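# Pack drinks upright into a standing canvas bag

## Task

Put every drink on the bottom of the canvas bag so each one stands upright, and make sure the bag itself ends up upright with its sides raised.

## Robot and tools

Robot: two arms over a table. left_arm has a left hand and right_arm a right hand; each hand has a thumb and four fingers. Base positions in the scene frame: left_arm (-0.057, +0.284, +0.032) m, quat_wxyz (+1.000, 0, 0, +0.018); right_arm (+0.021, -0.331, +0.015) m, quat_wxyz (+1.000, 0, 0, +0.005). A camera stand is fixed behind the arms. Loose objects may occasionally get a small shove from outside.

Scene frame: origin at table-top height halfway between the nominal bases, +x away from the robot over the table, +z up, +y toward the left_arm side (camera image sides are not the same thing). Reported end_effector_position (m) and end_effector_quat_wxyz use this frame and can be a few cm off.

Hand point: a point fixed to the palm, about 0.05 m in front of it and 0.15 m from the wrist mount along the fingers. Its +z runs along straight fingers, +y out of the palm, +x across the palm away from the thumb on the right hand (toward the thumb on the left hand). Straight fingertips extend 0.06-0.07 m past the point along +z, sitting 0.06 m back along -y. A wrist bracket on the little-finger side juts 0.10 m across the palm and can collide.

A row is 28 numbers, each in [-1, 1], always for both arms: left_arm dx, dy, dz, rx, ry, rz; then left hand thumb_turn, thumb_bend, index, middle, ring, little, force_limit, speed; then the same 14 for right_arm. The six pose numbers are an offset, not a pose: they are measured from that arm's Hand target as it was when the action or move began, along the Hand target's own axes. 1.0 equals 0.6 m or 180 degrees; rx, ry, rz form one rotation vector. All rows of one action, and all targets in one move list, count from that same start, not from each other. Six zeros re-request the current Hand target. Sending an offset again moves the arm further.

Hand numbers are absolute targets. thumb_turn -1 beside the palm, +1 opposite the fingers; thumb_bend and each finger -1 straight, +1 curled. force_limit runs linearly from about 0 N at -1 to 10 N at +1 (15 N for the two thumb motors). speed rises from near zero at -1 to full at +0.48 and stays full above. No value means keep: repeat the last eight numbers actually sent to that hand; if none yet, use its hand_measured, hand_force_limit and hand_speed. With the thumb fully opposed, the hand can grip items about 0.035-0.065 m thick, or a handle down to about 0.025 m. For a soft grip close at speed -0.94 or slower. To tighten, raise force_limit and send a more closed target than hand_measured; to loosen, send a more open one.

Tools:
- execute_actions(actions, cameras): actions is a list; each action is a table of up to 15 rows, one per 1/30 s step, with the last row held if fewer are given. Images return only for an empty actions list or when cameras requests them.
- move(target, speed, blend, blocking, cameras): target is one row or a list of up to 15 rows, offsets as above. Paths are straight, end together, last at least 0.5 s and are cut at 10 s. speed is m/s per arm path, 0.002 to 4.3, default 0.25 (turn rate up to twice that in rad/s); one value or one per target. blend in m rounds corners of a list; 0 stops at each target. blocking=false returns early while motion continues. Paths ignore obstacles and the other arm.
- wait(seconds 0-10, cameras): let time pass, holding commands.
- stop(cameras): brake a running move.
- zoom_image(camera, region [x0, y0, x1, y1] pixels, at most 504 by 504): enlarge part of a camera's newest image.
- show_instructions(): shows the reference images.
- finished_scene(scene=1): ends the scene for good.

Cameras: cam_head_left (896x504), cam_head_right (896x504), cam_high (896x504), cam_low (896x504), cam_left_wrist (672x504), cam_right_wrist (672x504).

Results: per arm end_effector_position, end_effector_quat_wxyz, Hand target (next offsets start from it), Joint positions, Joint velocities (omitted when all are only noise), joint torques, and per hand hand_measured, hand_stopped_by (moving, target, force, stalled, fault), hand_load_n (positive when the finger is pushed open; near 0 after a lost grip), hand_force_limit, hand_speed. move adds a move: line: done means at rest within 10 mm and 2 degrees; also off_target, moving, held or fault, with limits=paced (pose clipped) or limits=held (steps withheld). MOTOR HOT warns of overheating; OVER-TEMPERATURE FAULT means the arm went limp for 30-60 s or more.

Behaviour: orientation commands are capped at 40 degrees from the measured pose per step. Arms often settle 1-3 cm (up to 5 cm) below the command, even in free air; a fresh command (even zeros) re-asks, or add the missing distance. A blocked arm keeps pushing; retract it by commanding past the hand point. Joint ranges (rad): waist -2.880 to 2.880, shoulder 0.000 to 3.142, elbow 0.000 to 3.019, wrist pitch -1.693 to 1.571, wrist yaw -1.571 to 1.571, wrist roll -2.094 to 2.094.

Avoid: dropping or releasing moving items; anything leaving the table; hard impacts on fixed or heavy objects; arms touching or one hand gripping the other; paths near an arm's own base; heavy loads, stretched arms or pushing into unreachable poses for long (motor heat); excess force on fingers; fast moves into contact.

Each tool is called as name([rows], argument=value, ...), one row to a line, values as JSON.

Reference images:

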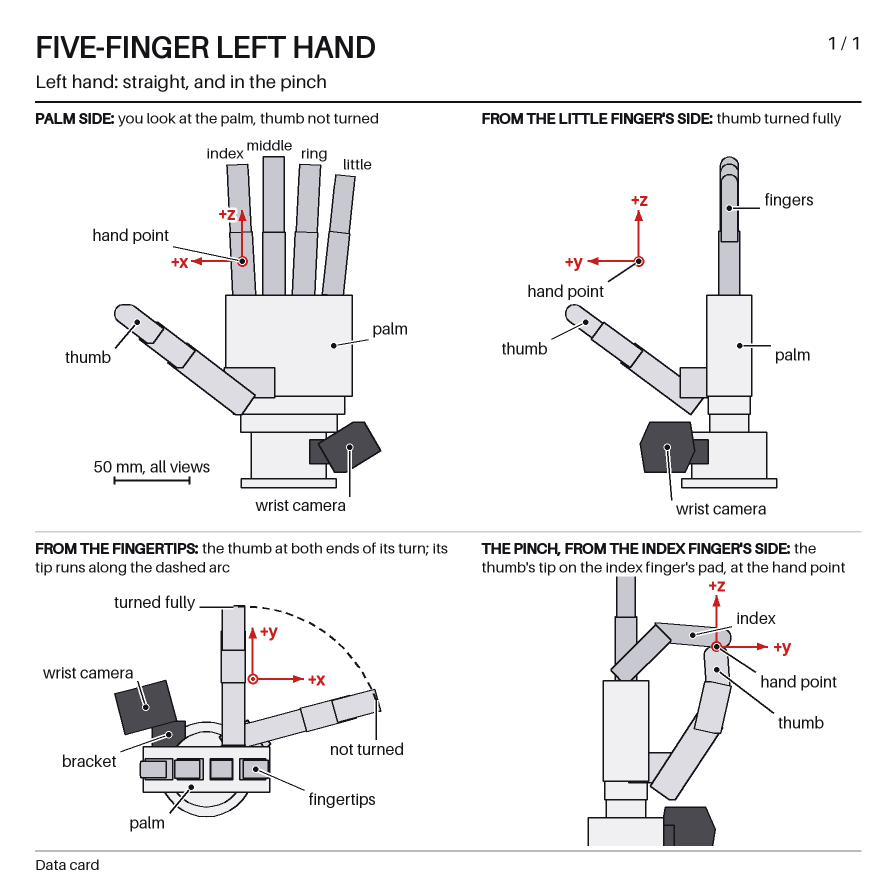

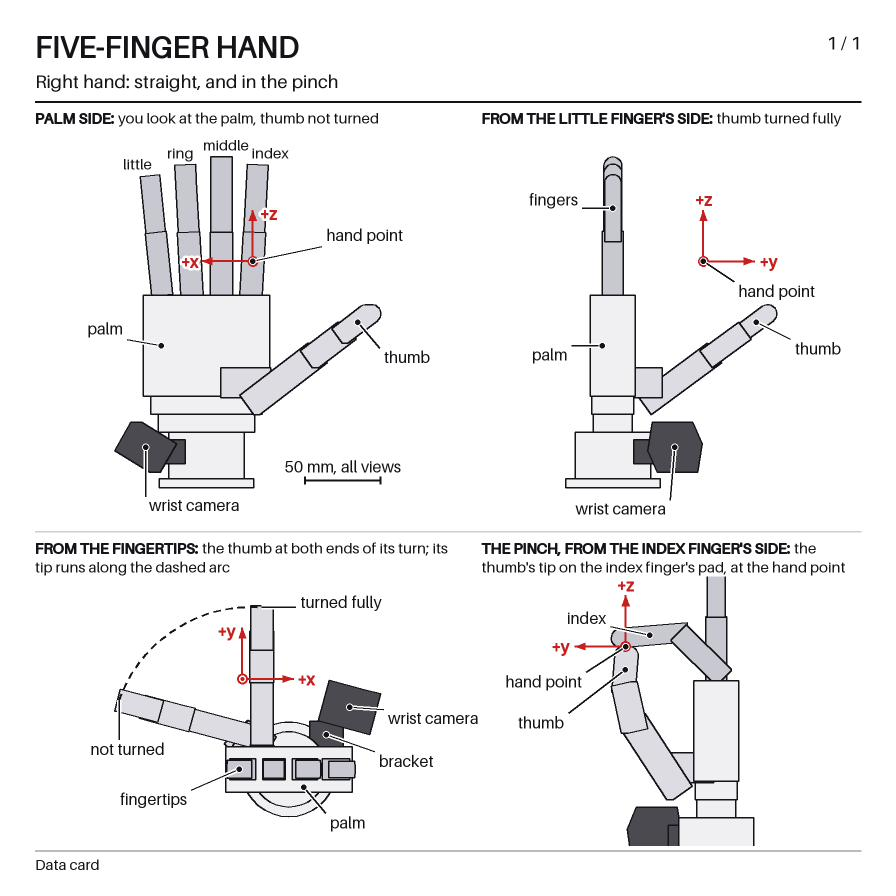

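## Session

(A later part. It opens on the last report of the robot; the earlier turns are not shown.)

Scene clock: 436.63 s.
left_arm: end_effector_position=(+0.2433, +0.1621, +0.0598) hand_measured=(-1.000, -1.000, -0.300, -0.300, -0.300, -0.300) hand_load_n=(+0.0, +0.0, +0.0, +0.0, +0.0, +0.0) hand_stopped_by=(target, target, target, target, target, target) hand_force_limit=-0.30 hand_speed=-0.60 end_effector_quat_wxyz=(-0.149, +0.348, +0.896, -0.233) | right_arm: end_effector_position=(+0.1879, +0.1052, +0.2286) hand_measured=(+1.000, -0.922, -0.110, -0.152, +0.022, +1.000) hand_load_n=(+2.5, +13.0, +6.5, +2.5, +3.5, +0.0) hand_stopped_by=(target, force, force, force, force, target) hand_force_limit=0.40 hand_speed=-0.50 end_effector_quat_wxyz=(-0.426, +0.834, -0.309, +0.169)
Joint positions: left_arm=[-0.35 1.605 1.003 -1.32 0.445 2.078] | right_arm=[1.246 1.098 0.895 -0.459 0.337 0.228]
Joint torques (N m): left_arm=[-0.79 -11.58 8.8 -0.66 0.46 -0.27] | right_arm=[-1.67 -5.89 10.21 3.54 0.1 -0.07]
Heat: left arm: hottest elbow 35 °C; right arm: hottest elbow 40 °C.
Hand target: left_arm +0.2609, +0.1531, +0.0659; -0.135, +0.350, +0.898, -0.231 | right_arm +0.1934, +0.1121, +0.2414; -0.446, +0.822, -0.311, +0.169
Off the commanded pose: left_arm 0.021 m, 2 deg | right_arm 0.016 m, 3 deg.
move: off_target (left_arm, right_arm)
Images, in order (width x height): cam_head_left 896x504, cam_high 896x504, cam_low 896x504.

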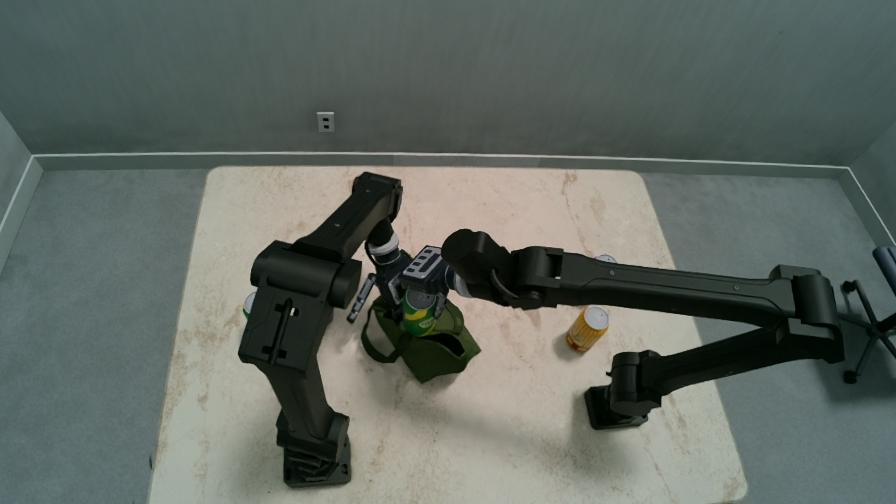

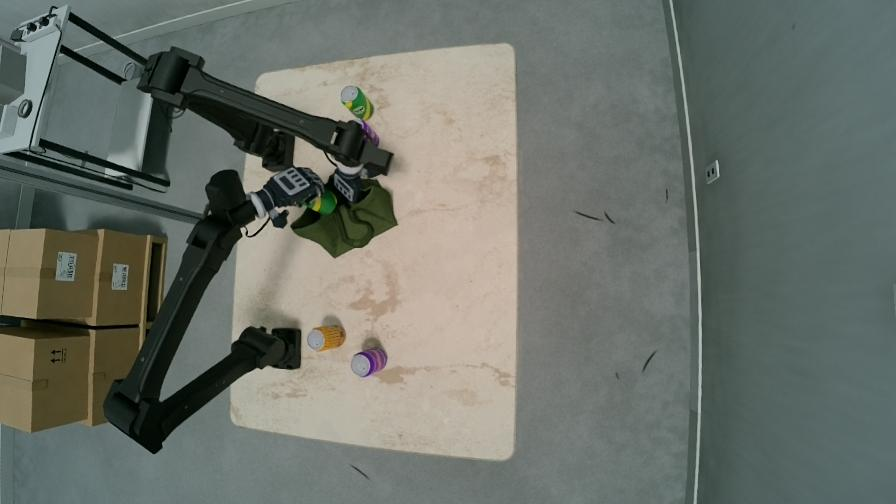

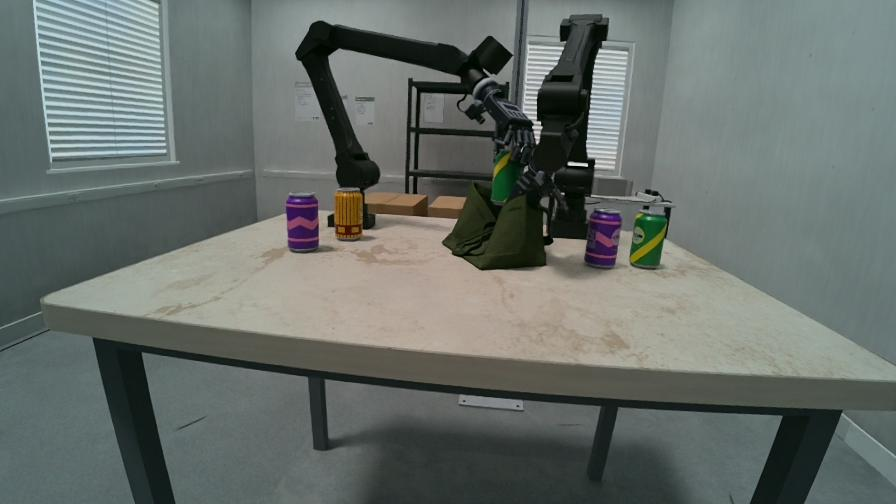

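move(target=[-0.0243, 0.0043, -0.0125, 0, 0, 0, -1, -1, -0.3, -0.3, -0.3, -0.3, -0.3, -0.6, 0, 0, 0, 0, 0, 0, 1, -0.918, 0.25, 0.25, 0.35, 1, 0.4, -0.5], speed=0.05, cameras=["cam_high", "cam_head_left", "cam_low"])

zoom_image(camera="cam_high", region=[285, 160, 375, 250])

zoom_image(camera="cam_low", region=[455, 140, 555, 240])

Scene clock: 438.27 s.
left_arm: end_effector_position=(+0.2600, +0.1560, +0.0617) hand_measured=(-1.000, -1.000, -0.300, -0.300, -0.300, -0.300) hand_load_n=(+0.0, +0.0, +0.0, +0.0, +0.0, +0.0) hand_stopped_by=(target, target, target, target, target, target) hand_force_limit=-0.30 hand_speed=-0.60 end_effector_quat_wxyz=(-0.144, +0.349, +0.896, -0.233) | right_arm: end_effector_position=(+0.1879, +0.1052, +0.2286) hand_measured=(+1.000, -0.922, -0.110, -0.152, +0.022, +1.000) hand_load_n=(+2.0, +13.5, +6.5, +2.5, +3.5, +0.0) hand_stopped_by=(target, force, force, force, force, target) hand_force_limit=0.40 hand_speed=-0.50 end_effector_quat_wxyz=(-0.426, +0.834, -0.309, +0.169)
Joint positions: left_arm=[-0.352 1.635 1.05 -1.326 0.446 2.076] | right_arm=[1.246 1.098 0.895 -0.459 0.337 0.228]
Joint torques (N m): left_arm=[-0.91 -12.28 9.2 -1.29 0.47 -0.29] | right_arm=[-1.73 -5.89 10.18 3.55 0.1 -0.06]
Heat: left arm: hottest elbow 35 °C; right arm: hottest elbow 40 °C.
Hand target: left_arm +0.2759, +0.1471, +0.0699; -0.135, +0.350, +0.898, -0.231 | right_arm +0.1934, +0.1121, +0.2414; -0.446, +0.822, -0.311, +0.169
Off the commanded pose: left_arm 0.020 m, 1 deg | right_arm 0.016 m, 3 deg.
move: off_target (left_arm, right_arm)
Images, in order (width x height): cam_head_left 896x504, cam_high 896x504, cam_low 896x504.

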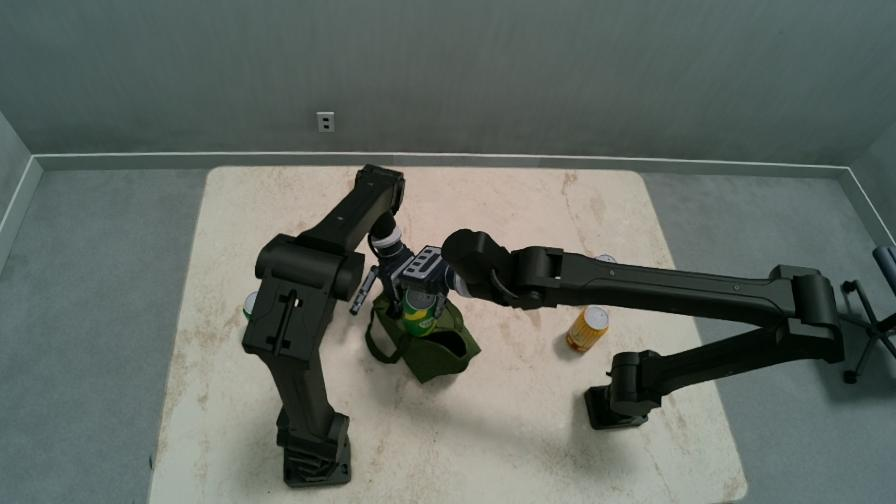

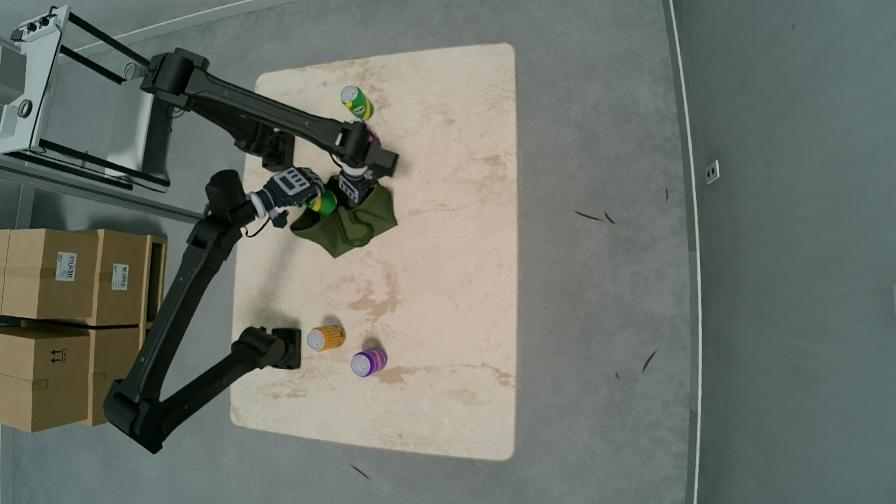

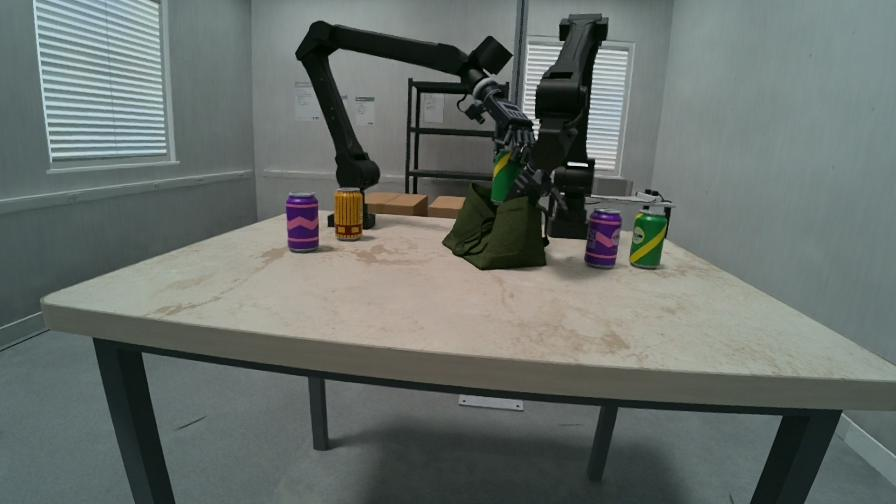

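Scaled by 5.600 from the camera's 896x504 image, which has a finer 1280x720 frame.

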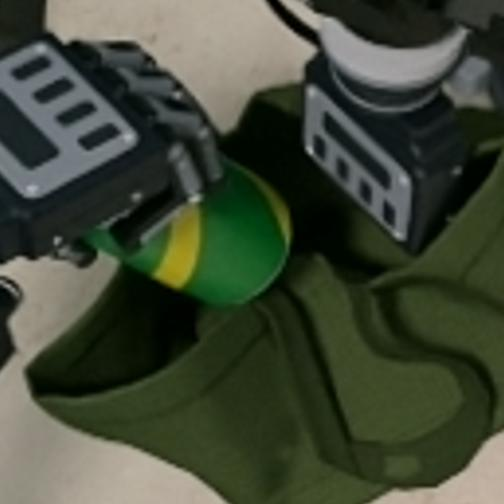

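Scaled by 5.040 from the camera's 896x504 image, which has a finer 1280x720 frame.

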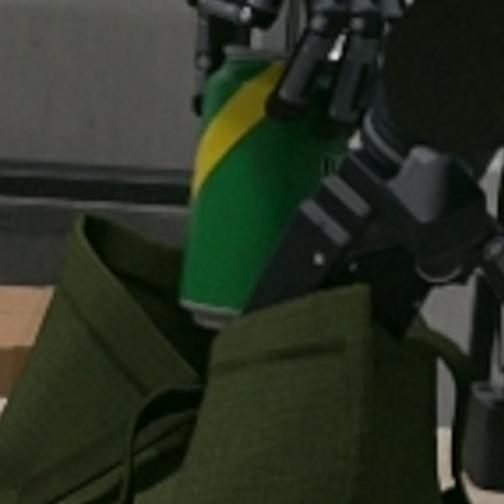

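move(target=[0.0115, -0.0112, -0.0702, 0, 0, 0, -1, -1, -0.3, -0.3, -0.3, -0.3, -0.3, -0.6, 0, 0, 0, 0, 0, 0, 1, -0.918, 0.25, 0.25, 0.35, 1, 0.4, -0.5], speed=0.06)

Scene clock: 445.27 s.
left_arm: end_effector_position=(+0.2646, +0.1631, +0.0931) hand_measured=(-1.000, -1.000, -0.300, -0.300, -0.300, -0.300) hand_load_n=(-0.5, +0.0, +0.0, +0.0, +0.0, +0.0) hand_stopped_by=(target, target, target, target, target, target) hand_force_limit=-0.30 hand_speed=-0.60 end_effector_quat_wxyz=(-0.159, +0.341, +0.897, -0.232) | right_arm: end_effector_position=(+0.1879, +0.1052, +0.2286) hand_measured=(+1.000, -0.922, -0.110, -0.152, +0.022, +1.000) hand_load_n=(+2.5, +13.0, +7.0, +2.5, +4.0, +0.5) hand_stopped_by=(target, force, force, force, force, target) hand_force_limit=0.40 hand_speed=-0.50 end_effector_quat_wxyz=(-0.426, +0.834, -0.309, +0.169)
Joint positions: left_arm=[-0.332 1.621 1.118 -1.446 0.438 2.086] | right_arm=[1.246 1.098 0.895 -0.459 0.337 0.228]
Joint torques (N m): left_arm=[0.5 -14.45 9.39 -1.46 0.24 -0.06] | right_arm=[-1.67 -5.89 10.21 3.55 0.11 -0.06]
Heat: left arm: hottest elbow 35 °C; right arm: hottest elbow 41 °C.
Hand target: left_arm +0.2842, +0.1609, +0.1099; -0.135, +0.350, +0.898, -0.231 | right_arm +0.1935, +0.1121, +0.2414; -0.446, +0.822, -0.311, +0.169
Off the commanded pose: left_arm 0.026 m, 3 deg | right_arm 0.016 m, 3 deg.
move: off_target (left_arm, right_arm)

move([
  [0, 0, 0, 0, 0, 0, -1, -1, -1, -1, -1, -1, -0.3, -0.3, 0, 0, 0, 0, 0, 0, 1, -0.918, 0.25, 0.25, 0.35, 1, 0.4, -0.5],
  [0.0672, -0.0042, 0.0162, 0, 0, 0, -1, -1, -1, -1, -1, -1, -0.3, -0.3, 0, 0, 0, 0, 0, 0, 1, -0.918, 0.25, 0.25, 0.35, 1, 0.4, -0.5],
], speed=0.06, cameras=["cam_high", "cam_head_left", "cam_low"])

zoom_image(camera="cam_high", region=[285, 160, 375, 250])

zoom_image(camera="cam_head_left", region=[370, 270, 490, 390])

zoom_image(camera="cam_low", region=[455, 140, 555, 240])

Scene clock: 448.30 s.
left_arm: end_effector_position=(+0.2462, +0.1812, +0.1039) hand_measured=(-1.000, -1.000, -1.000, -1.000, -1.000, -1.000) hand_load_n=(-0.5, +0.0, +0.0, +0.0, +0.0, +0.0) hand_stopped_by=(target, target, target, target, target, target) hand_force_limit=-0.30 hand_speed=-0.30 end_effector_quat_wxyz=(-0.146, +0.337, +0.902, -0.225) | right_arm: end_effector_position=(+0.1875, +0.1054, +0.2285) hand_measured=(+1.000, -0.922, -0.110, -0.152, +0.022, +1.000) hand_load_n=(+2.5, +13.5, +6.5, +2.5, +3.5, +0.0) hand_stopped_by=(target, force, force, force, force, target) hand_force_limit=0.40 hand_speed=-0.50 end_effector_quat_wxyz=(-0.426, +0.834, -0.308, +0.168)
Joint positions: left_arm=[-0.307 1.534 1.053 -1.447 0.42 2.093] | right_arm=[1.246 1.098 0.895 -0.459 0.335 0.228]
Joint torques (N m): left_arm=[0.5 -13.22 5.96 -0.38 0.23 0.01] | right_arm=[-1.73 -5.89 10.17 3.52 0.17 -0.07]
Heat: left arm: hottest elbow 35 °C; right arm: hottest elbow 41 °C.
Hand target: left_arm +0.2499, +0.1841, +0.1060; -0.134, +0.350, +0.898, -0.231 | right_arm +0.1934, +0.1121, +0.2414; -0.446, +0.822, -0.311, +0.169
Off the commanded pose: left_arm 0.005 m, 2 deg | right_arm 0.016 m, 3 deg.
joint sent to its limit (left arm) — joint 6 (wrist roll), upper limit. The joint targets still meet the commanded pose.
move: off_target (right_arm)
Images, in order (width x height): cam_head_left 896x504, cam_high 896x504, cam_low 896x504.

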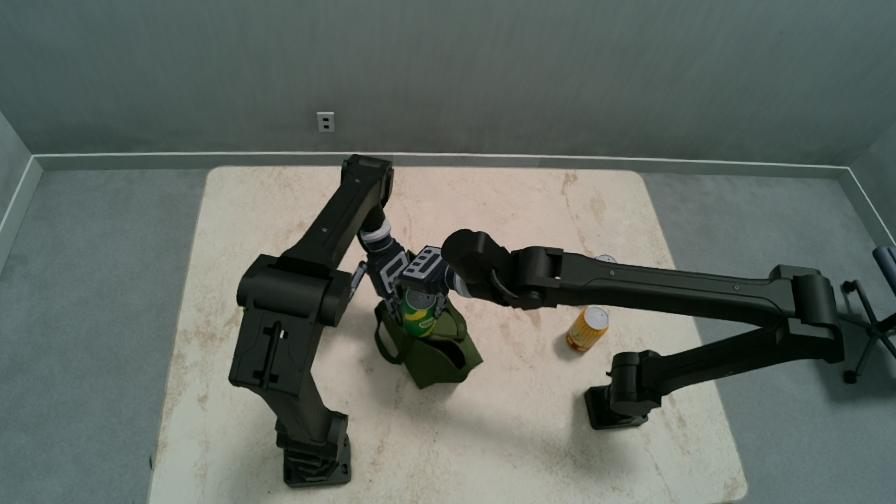

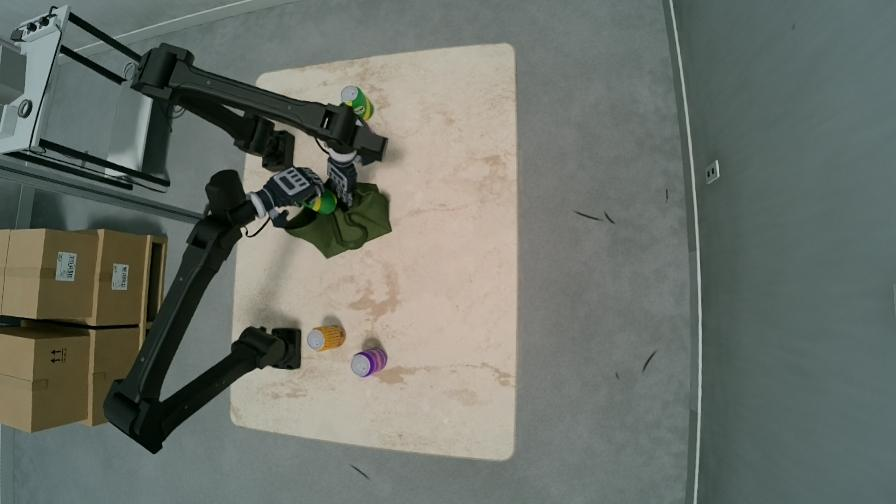

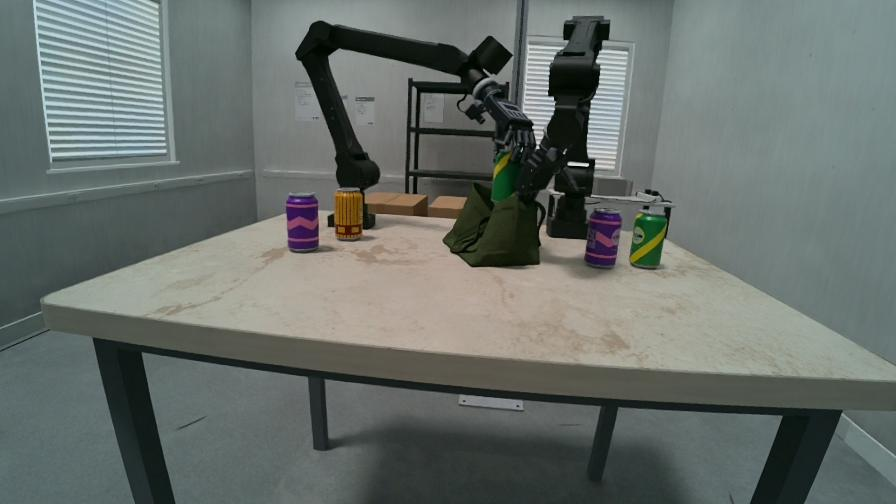

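Scaled by 5.600 from the camera's 896x504 image, which has a finer 1280x720 frame.

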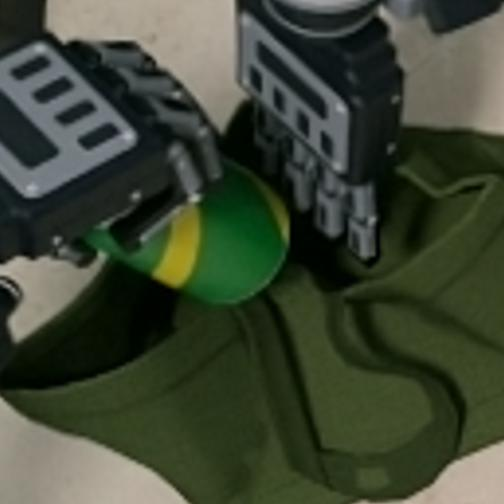

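Scaled by 4.200 from the camera's 896x504 image, which has a finer 1280x720 frame.

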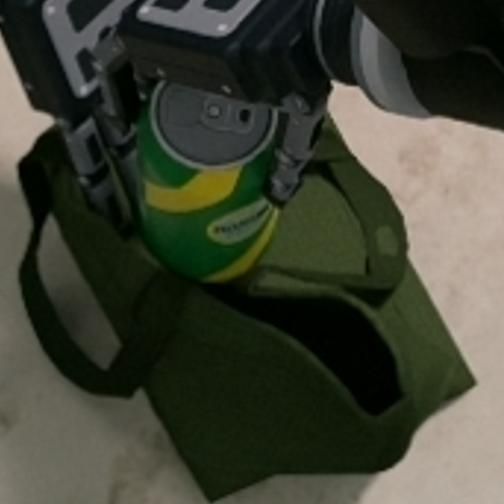

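Scaled by 5.040 from the camera's 896x504 image, which has a finer 1280x720 frame.

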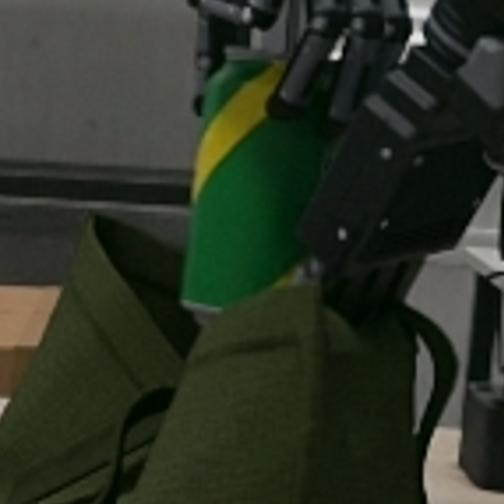

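move([
  [0, 0, 0, 0, 0, 0, -1, -1, -1, -1, -1, -1, -0.3, -0.3, 0.0003, -0.1608, -0.1152, 0, 0, 0, 1, -0.918, 0.25, 0.25, 0.35, 1, 0.4, -0.5],
  [0, 0, 0, 0, 0, 0, -1, -1, -1, -1, -1, -1, -0.3, -0.3, 0.4178, -0.0148, -0.2778, 0, 0, 0, 1, -0.918, 0.25, 0.25, 0.35, 1, 0.4, -0.5],
  [0, 0, 0, 0, 0, 0, -1, -1, -1, -1, -1, -1, -0.3, -0.3, 0.4178, 0.2087, -0.1325, 0, 0, 0, 1, -0.918, 0.25, 0.25, 0.35, 1, 0.4, -0.5],
], speed=[0.12, 0.18, 0.12], blend=[0.03, 0.03, 0], cameras=["cam_high", "cam_head_left", "cam_low"])

zoom_image(camera="cam_low", region=[300, 90, 580, 290])

zoom_image(camera="cam_high", region=[270, 150, 410, 290])

Scene clock: 459.13 s.
left_arm: end_effector_position=(+0.2462, +0.1812, +0.1039) hand_measured=(-1.000, -1.000, -1.000, -1.000, -1.000, -1.000) hand_load_n=(+0.0, +0.0, +0.0, +0.0, +0.0, +0.0) hand_stopped_by=(target, target, target, target, target, target) hand_force_limit=-0.30 hand_speed=-0.30 end_effector_quat_wxyz=(-0.146, +0.337, +0.902, -0.225) | right_arm: end_effector_position=(+0.2830, -0.1561, +0.1690) hand_measured=(+1.000, -0.922, -0.110, -0.152, +0.022, +1.000) hand_load_n=(+2.0, +13.0, +7.0, +2.5, +4.0, +0.0) hand_stopped_by=(target, force, force, force, force, target) hand_force_limit=0.40 hand_speed=-0.50 end_effector_quat_wxyz=(-0.432, +0.830, -0.318, +0.153)
Joint positions: left_arm=[-0.307 1.534 1.053 -1.447 0.42 2.093] | right_arm=[0.276 0.723 0.542 -0.524 -0.462 -0.337]
Joint torques (N m): left_arm=[0.56 -13.22 5.97 -0.35 0.23 0.01] | right_arm=[-1.85 -0.79 10.21 3.4 -0.49 -0.06]
Heat: left arm: hottest elbow 35 °C; right arm: hottest elbow 41 °C.
Hand target: left_arm +0.2499, +0.1841, +0.1060; -0.134, +0.350, +0.898, -0.231 | right_arm +0.2920, -0.1550, +0.1798; -0.446, +0.822, -0.311, +0.169
Off the commanded pose: left_arm 0.005 m, 2 deg | right_arm 0.014 m, 3 deg.
joint sent to its limit (left arm) — joint 6 (wrist roll), upper limit. The joint targets still meet the commanded pose.
move: off_target (right_arm)
Images, in order (width x height): cam_head_left 896x504, cam_high 896x504, cam_low 896x504.

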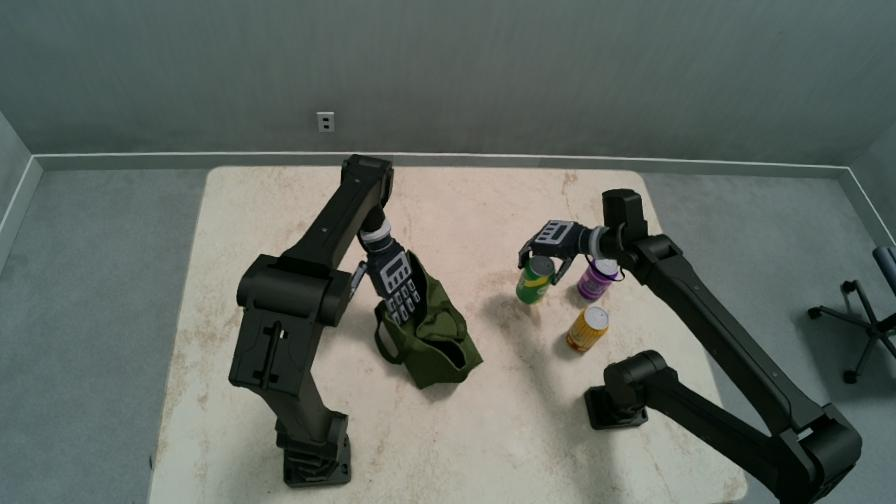

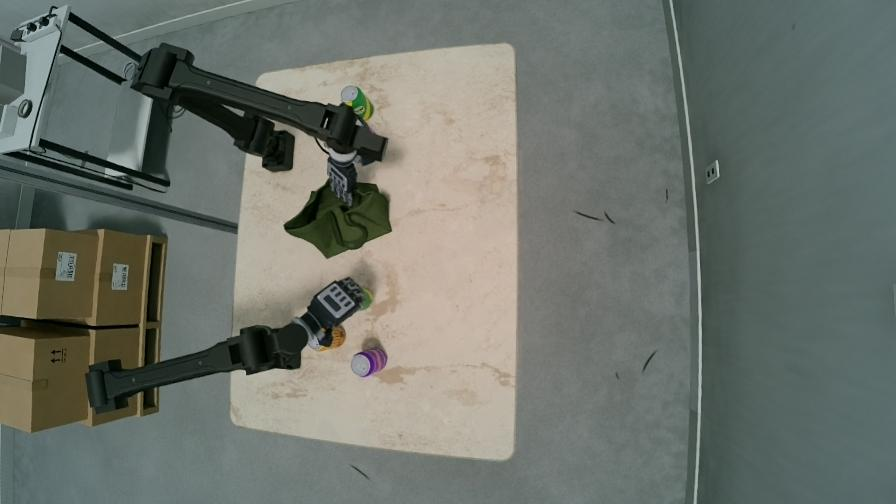

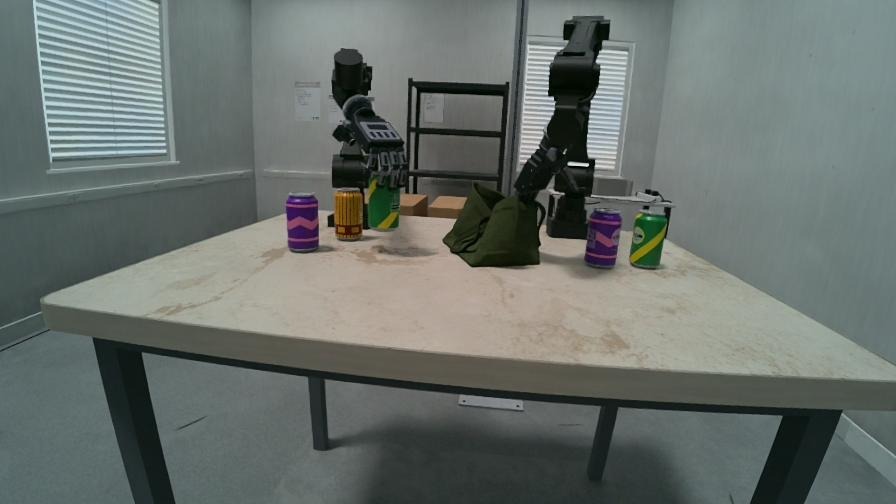

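Scaled by 1.800 from the camera's 896x504 image, which has a finer 1280x720 frame.

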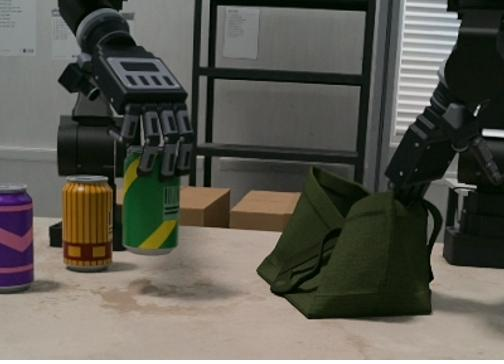

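Scaled by 3.600 from the camera's 896x504 image, which has a finer 1280x720 frame.

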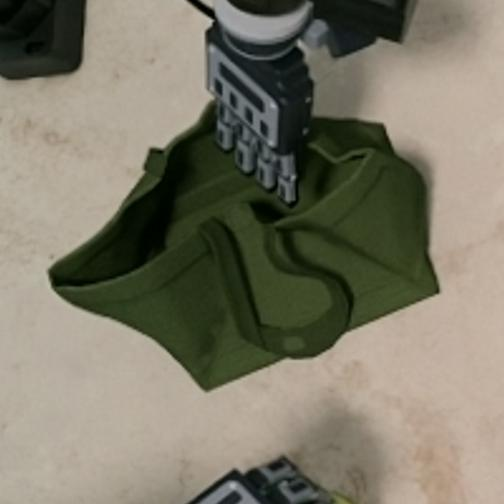

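move(target=[0, 0, 0, 0, 0, 0, -1, -1, -1, -1, -1, -1, -0.3, -0.3, 0, 0.0838, 0.0545, 0, 0, 0, 1, -0.918, 0.25, 0.25, 0.35, 1, 0.4, -0.5], speed=0.06, cameras=["cam_low"])

zoom_image(camera="cam_low", region=[330, 150, 430, 250])

Scene clock: 461.33 s.
left_arm: end_effector_position=(+0.2462, +0.1812, +0.1039) hand_measured=(-1.000, -1.000, -1.000, -1.000, -1.000, -1.000) hand_load_n=(+0.0, +0.0, +0.0, +0.0, +0.0, +0.0) hand_stopped_by=(target, target, target, target, target, target) hand_force_limit=-0.30 hand_speed=-0.30 end_effector_quat_wxyz=(-0.146, +0.337, +0.902, -0.225) | right_arm: end_effector_position=(+0.2866, -0.1547, +0.1183) hand_measured=(+1.000, -0.922, -0.110, -0.152, +0.022, +1.000) hand_load_n=(+2.5, +13.5, +7.0, +2.5, +4.0, +0.0) hand_stopped_by=(target, force, force, force, force, target) hand_force_limit=0.40 hand_speed=-0.50 end_effector_quat_wxyz=(-0.440, +0.826, -0.313, +0.162)
Joint positions: left_arm=[-0.307 1.534 1.053 -1.447 0.42 2.093] | right_arm=[0.275 0.779 0.414 -0.313 -0.465 -0.337]
Joint torques (N m): left_arm=[0.5 -13.27 5.94 -0.36 0.23 0.01] | right_arm=[-1.85 0.03 9.03 3.28 -0.38 -0.05]
Heat: left arm: hottest elbow 34 °C; right arm: hottest elbow 41 °C.
Hand target: left_arm +0.2499, +0.1841, +0.1060; -0.134, +0.350, +0.898, -0.231 | right_arm +0.2920, -0.1550, +0.1198; -0.446, +0.822, -0.311, +0.169
Off the commanded pose: left_arm 0.005 m, 2 deg | right_arm 0.006 m, 1 deg.
joint sent to its limit (left arm) — joint 6 (wrist roll), upper limit. The joint targets still meet the commanded pose.
move: done
Images, in order (width x height): cam_low 896x504.

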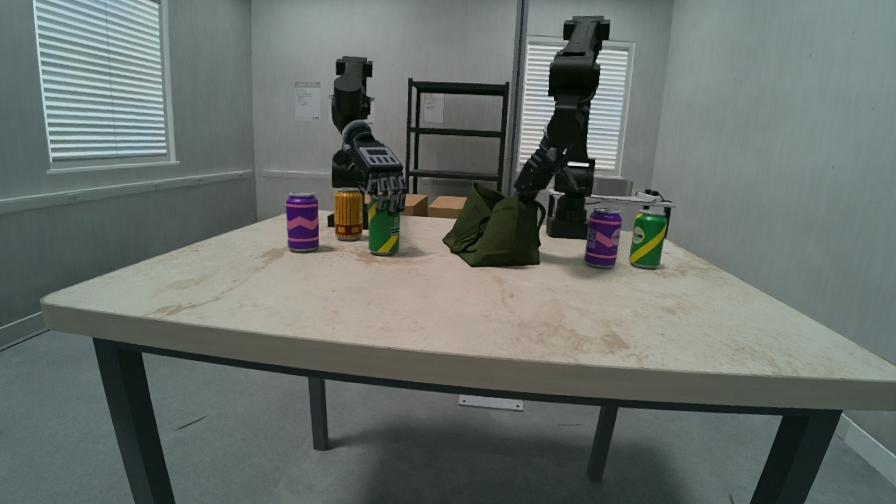

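Scaled by 5.040 from the camera's 896x504 image, which has a finer 1280x720 frame.

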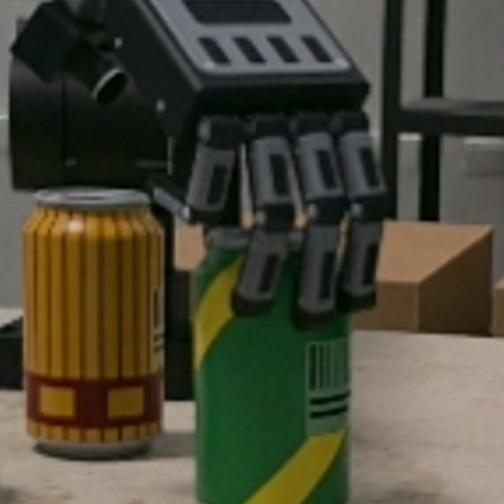

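move(target=[0, 0, 0, 0, 0, 0, -1, -1, -1, -1, -1, -1, -0.3, -0.3, 0, 0.0182, 0.0118, 0, 0, 0, 1, -0.918, 0.25, 0.25, 0.35, 1, 0.4, -0.5], speed=0.05, cameras=["cam_low"])

zoom_image(camera="cam_low", region=[360, 180, 430, 270])

Scene clock: 462.77 s.
left_arm: end_effector_position=(+0.2462, +0.1812, +0.1039) hand_measured=(-1.000, -1.000, -1.000, -1.000, -1.000, -1.000) hand_load_n=(+0.0, +0.0, +0.0, +0.0, +0.0, +0.0) hand_stopped_by=(target, target, target, target, target, target) hand_force_limit=-0.30 hand_speed=-0.30 end_effector_quat_wxyz=(-0.146, +0.337, +0.902, -0.225) | right_arm: end_effector_position=(+0.2923, -0.1523, +0.1163) hand_measured=(+1.000, -0.922, -0.110, -0.152, +0.022, +1.000) hand_load_n=(+1.5, +13.0, +7.5, +1.5, +3.5, +0.0) hand_stopped_by=(target, force, force, force, force, target) hand_force_limit=0.40 hand_speed=-0.50 end_effector_quat_wxyz=(-0.449, +0.822, -0.306, +0.171)
Joint positions: left_arm=[-0.307 1.534 1.053 -1.447 0.42 2.093] | right_arm=[0.275 0.792 0.399 -0.254 -0.47 -0.337]
Joint torques (N m): left_arm=[0.5 -13.22 5.96 -0.38 0.24 0.01] | right_arm=[-1.85 0.79 7.99 2.8 -0.22 -0.06]
Heat: left arm: hottest elbow 34 °C; right arm: hottest elbow 41 °C.
Hand target: left_arm +0.2499, +0.1841, +0.1060; -0.134, +0.350, +0.898, -0.231 | right_arm +0.2920, -0.1550, +0.1068; -0.446, +0.822, -0.311, +0.169
Off the commanded pose: left_arm 0.005 m, 2 deg | right_arm 0.010 m, 1 deg.
joint sent to its limit (left arm) — joint 6 (wrist roll), upper limit. The joint targets still meet the commanded pose.
move: done
Images, in order (width x height): cam_low 896x504.

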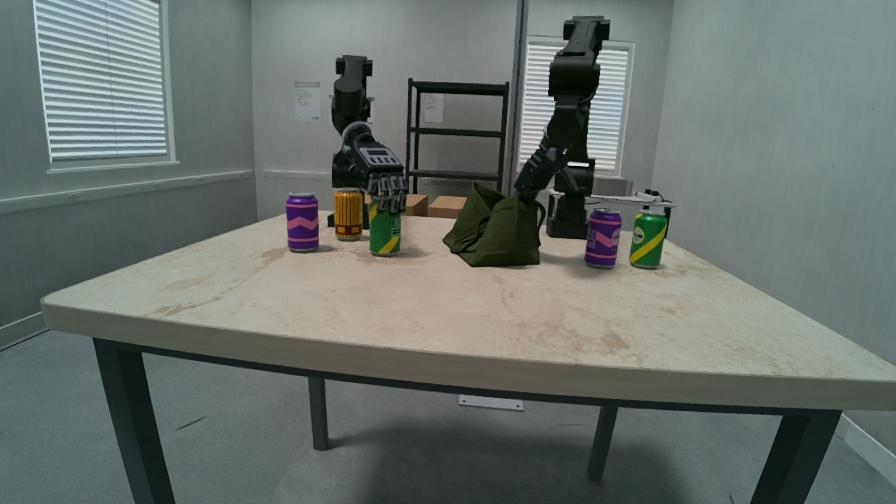

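Scaled by 5.600 from the camera's 896x504 image, which has a finer 1280x720 frame.

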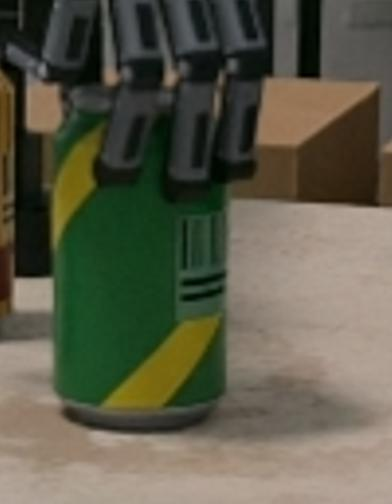

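move(target=[0, 0, 0, 0, 0, 0, -1, -1, -1, -1, -1, -1, -0.3, -0.3, 0, 0, 0, 0, 0, 0, 1, -1, -0.5, -0.5, -0.5, 1, 0.4, -0.5], speed=0.05, cameras=["cam_low"])

zoom_image(camera="cam_low", region=[360, 180, 430, 270])

Scene clock: 464.10 s.
left_arm: end_effector_position=(+0.2462, +0.1812, +0.1039) hand_measured=(-1.000, -1.000, -1.000, -1.000, -1.000, -1.000) hand_load_n=(+0.0, -0.5, +0.0, +0.0, +0.0, +0.0) hand_stopped_by=(target, target, target, target, target, target) hand_force_limit=-0.30 hand_speed=-0.30 end_effector_quat_wxyz=(-0.146, +0.337, +0.902, -0.225) | right_arm: end_effector_position=(+0.2904, -0.1528, +0.1117) hand_measured=(+1.000, -1.000, -0.500, -0.500, -0.500, +1.000) hand_load_n=(+0.0, +0.0, +0.0, +0.0, +0.0, +0.0) hand_stopped_by=(target, target, target, target, target, target) hand_force_limit=0.40 hand_speed=-0.50 end_effector_quat_wxyz=(-0.447, +0.823, -0.308, +0.168)
Joint positions: left_arm=[-0.307 1.534 1.053 -1.447 0.42 2.093] | right_arm=[0.275 0.799 0.393 -0.252 -0.47 -0.337]
Joint torques (N m): left_arm=[0.5 -13.27 5.97 -0.35 0.23 0.01] | right_arm=[-1.79 0.32 8.36 2.85 -0.22 -0.05]
Heat: left arm: hottest elbow 34 °C; right arm: hottest elbow 41 °C.
Hand target: left_arm +0.2499, +0.1841, +0.1060; -0.134, +0.350, +0.898, -0.231 | right_arm +0.2919, -0.1550, +0.1067; -0.446, +0.822, -0.311, +0.169
Off the commanded pose: left_arm 0.005 m, 2 deg | right_arm 0.006 m, 0 deg.
joint sent to its limit (left arm) — joint 6 (wrist roll), upper limit. The joint targets still meet the commanded pose.
move: done
Images, in order (width x height): cam_low 896x504.

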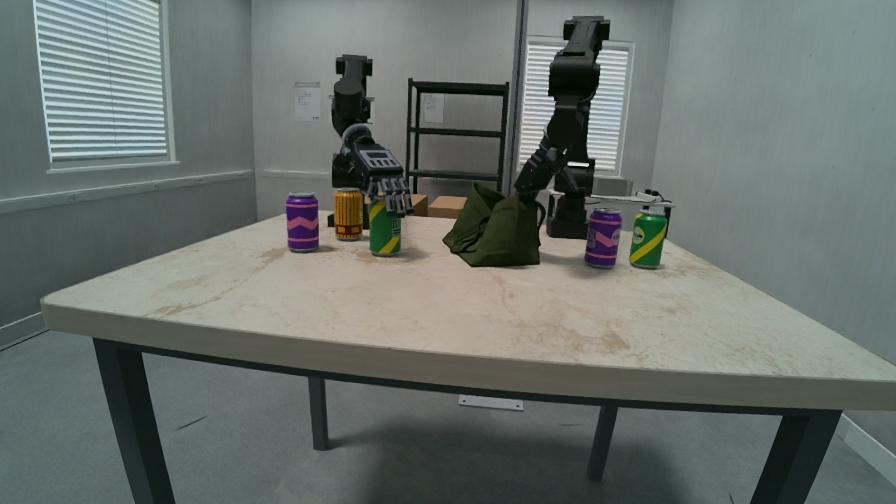

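Scaled by 5.600 from the camera's 896x504 image, which has a finer 1280x720 frame.

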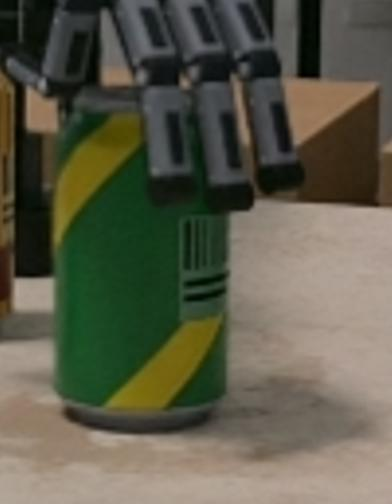

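move([
  [0, 0, 0, 0, 0, 0, -1, -1, -1, -1, -1, -1, -0.3, -0.3, 0, -0.2095, -0.1363, 0, 0, 0, 1, -1, -0.5, -0.5, -0.5, 1, 0.4, -0.5],
  [0, 0, 0, 0, 0, 0, -1, -1, -1, -1, -1, -1, -0.3, -0.3, -0.3313, -0.238, -0.1032, -0.2581, -0.2262, -0.4169, -1, -1, -1, -1, -1, -1, 0.4, 0],
], speed=[0.1, 0.4], cameras=["cam_high", "cam_head_left", "cam_low"])

zoom_image(camera="cam_high", region=[270, 150, 410, 290])

Scene clock: 475.97 s.
left_arm: end_effector_position=(+0.2462, +0.1812, +0.1039) hand_measured=(-1.000, -1.000, -1.000, -1.000, -1.000, -1.000) hand_load_n=(+0.0, +0.0, +0.0, +0.0, +0.0, +0.0) hand_stopped_by=(target, target, target, target, target, target) hand_force_limit=-0.30 hand_speed=-0.30 end_effector_quat_wxyz=(-0.146, +0.337, +0.902, -0.225) | right_arm: end_effector_position=(+0.1556, -0.0190, +0.2446) hand_measured=(-1.000, -1.000, -1.000, -1.000, -1.000, -1.000) hand_load_n=(+0.0, +0.0, +0.0, +0.0, +0.0, +0.0) hand_stopped_by=(target, target, target, target, target, target) hand_force_limit=0.40 hand_speed=0.00 end_effector_quat_wxyz=(+0.014, +0.939, +0.344, -0.012)
Joint positions: left_arm=[-0.307 1.534 1.053 -1.447 0.42 2.093] | right_arm=[1.256 1.401 1.349 -1.556 -0.002 -1.009]
Joint torques (N m): left_arm=[0.5 -13.22 5.97 -0.38 0.23 0.01] | right_arm=[-0.85 -7.71 13.2 0.02 0.14 -0.12]
Heat: left arm: hottest elbow 34 °C; right arm: hottest elbow 41 °C.
Hand target: left_arm +0.2499, +0.1841, +0.1060; -0.134, +0.350, +0.898, -0.231 | right_arm +0.1602, -0.0039, +0.2602; +0.000, +0.937, +0.350, +0.000
Off the commanded pose: left_arm 0.005 m, 2 deg | right_arm 0.022 m, 2 deg.
joint sent to its limit (left arm) — joint 6 (wrist roll), upper limit. The joint targets still meet the commanded pose.
move: off_target (right_arm); target 2's new numbers were sent with right_arm's hand 0.022 m and 2 deg from that target
Images, in order (width x height): cam_head_left 896x504, cam_high 896x504, cam_low 896x504.

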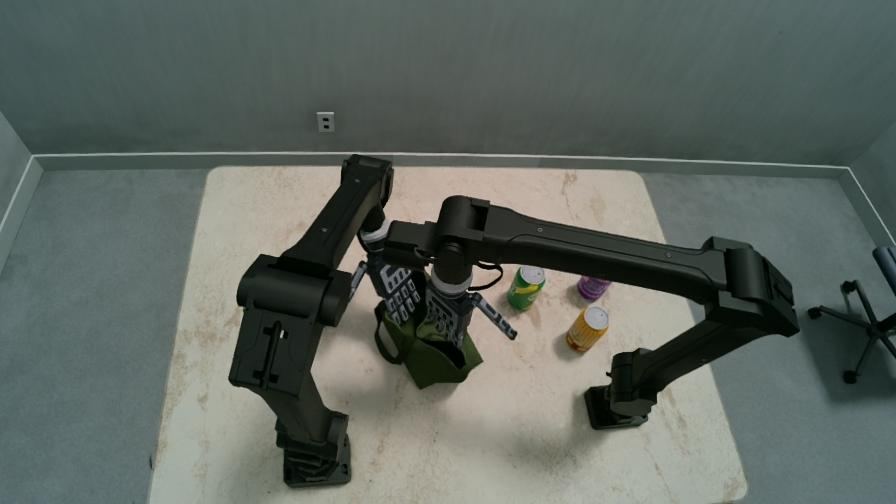

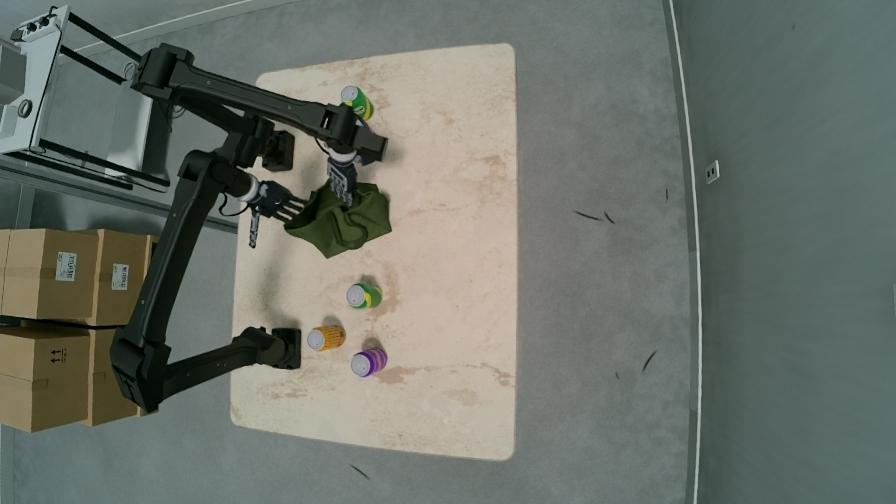

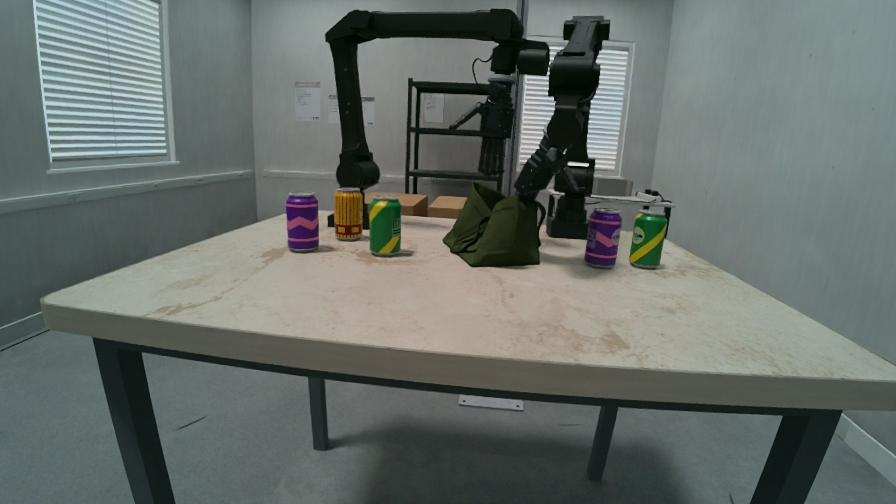

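Scaled by 3.600 from the camera's 896x504 image, which has a finer 1280x720 frame.

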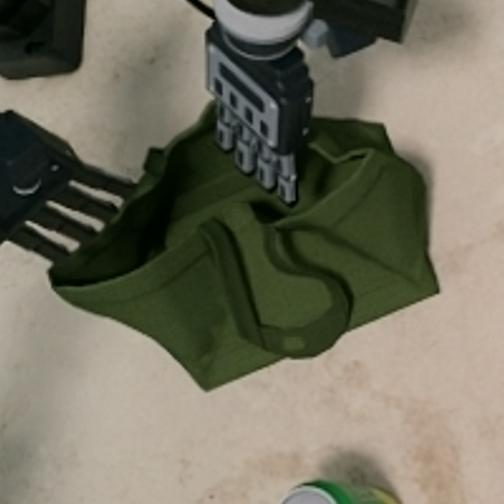

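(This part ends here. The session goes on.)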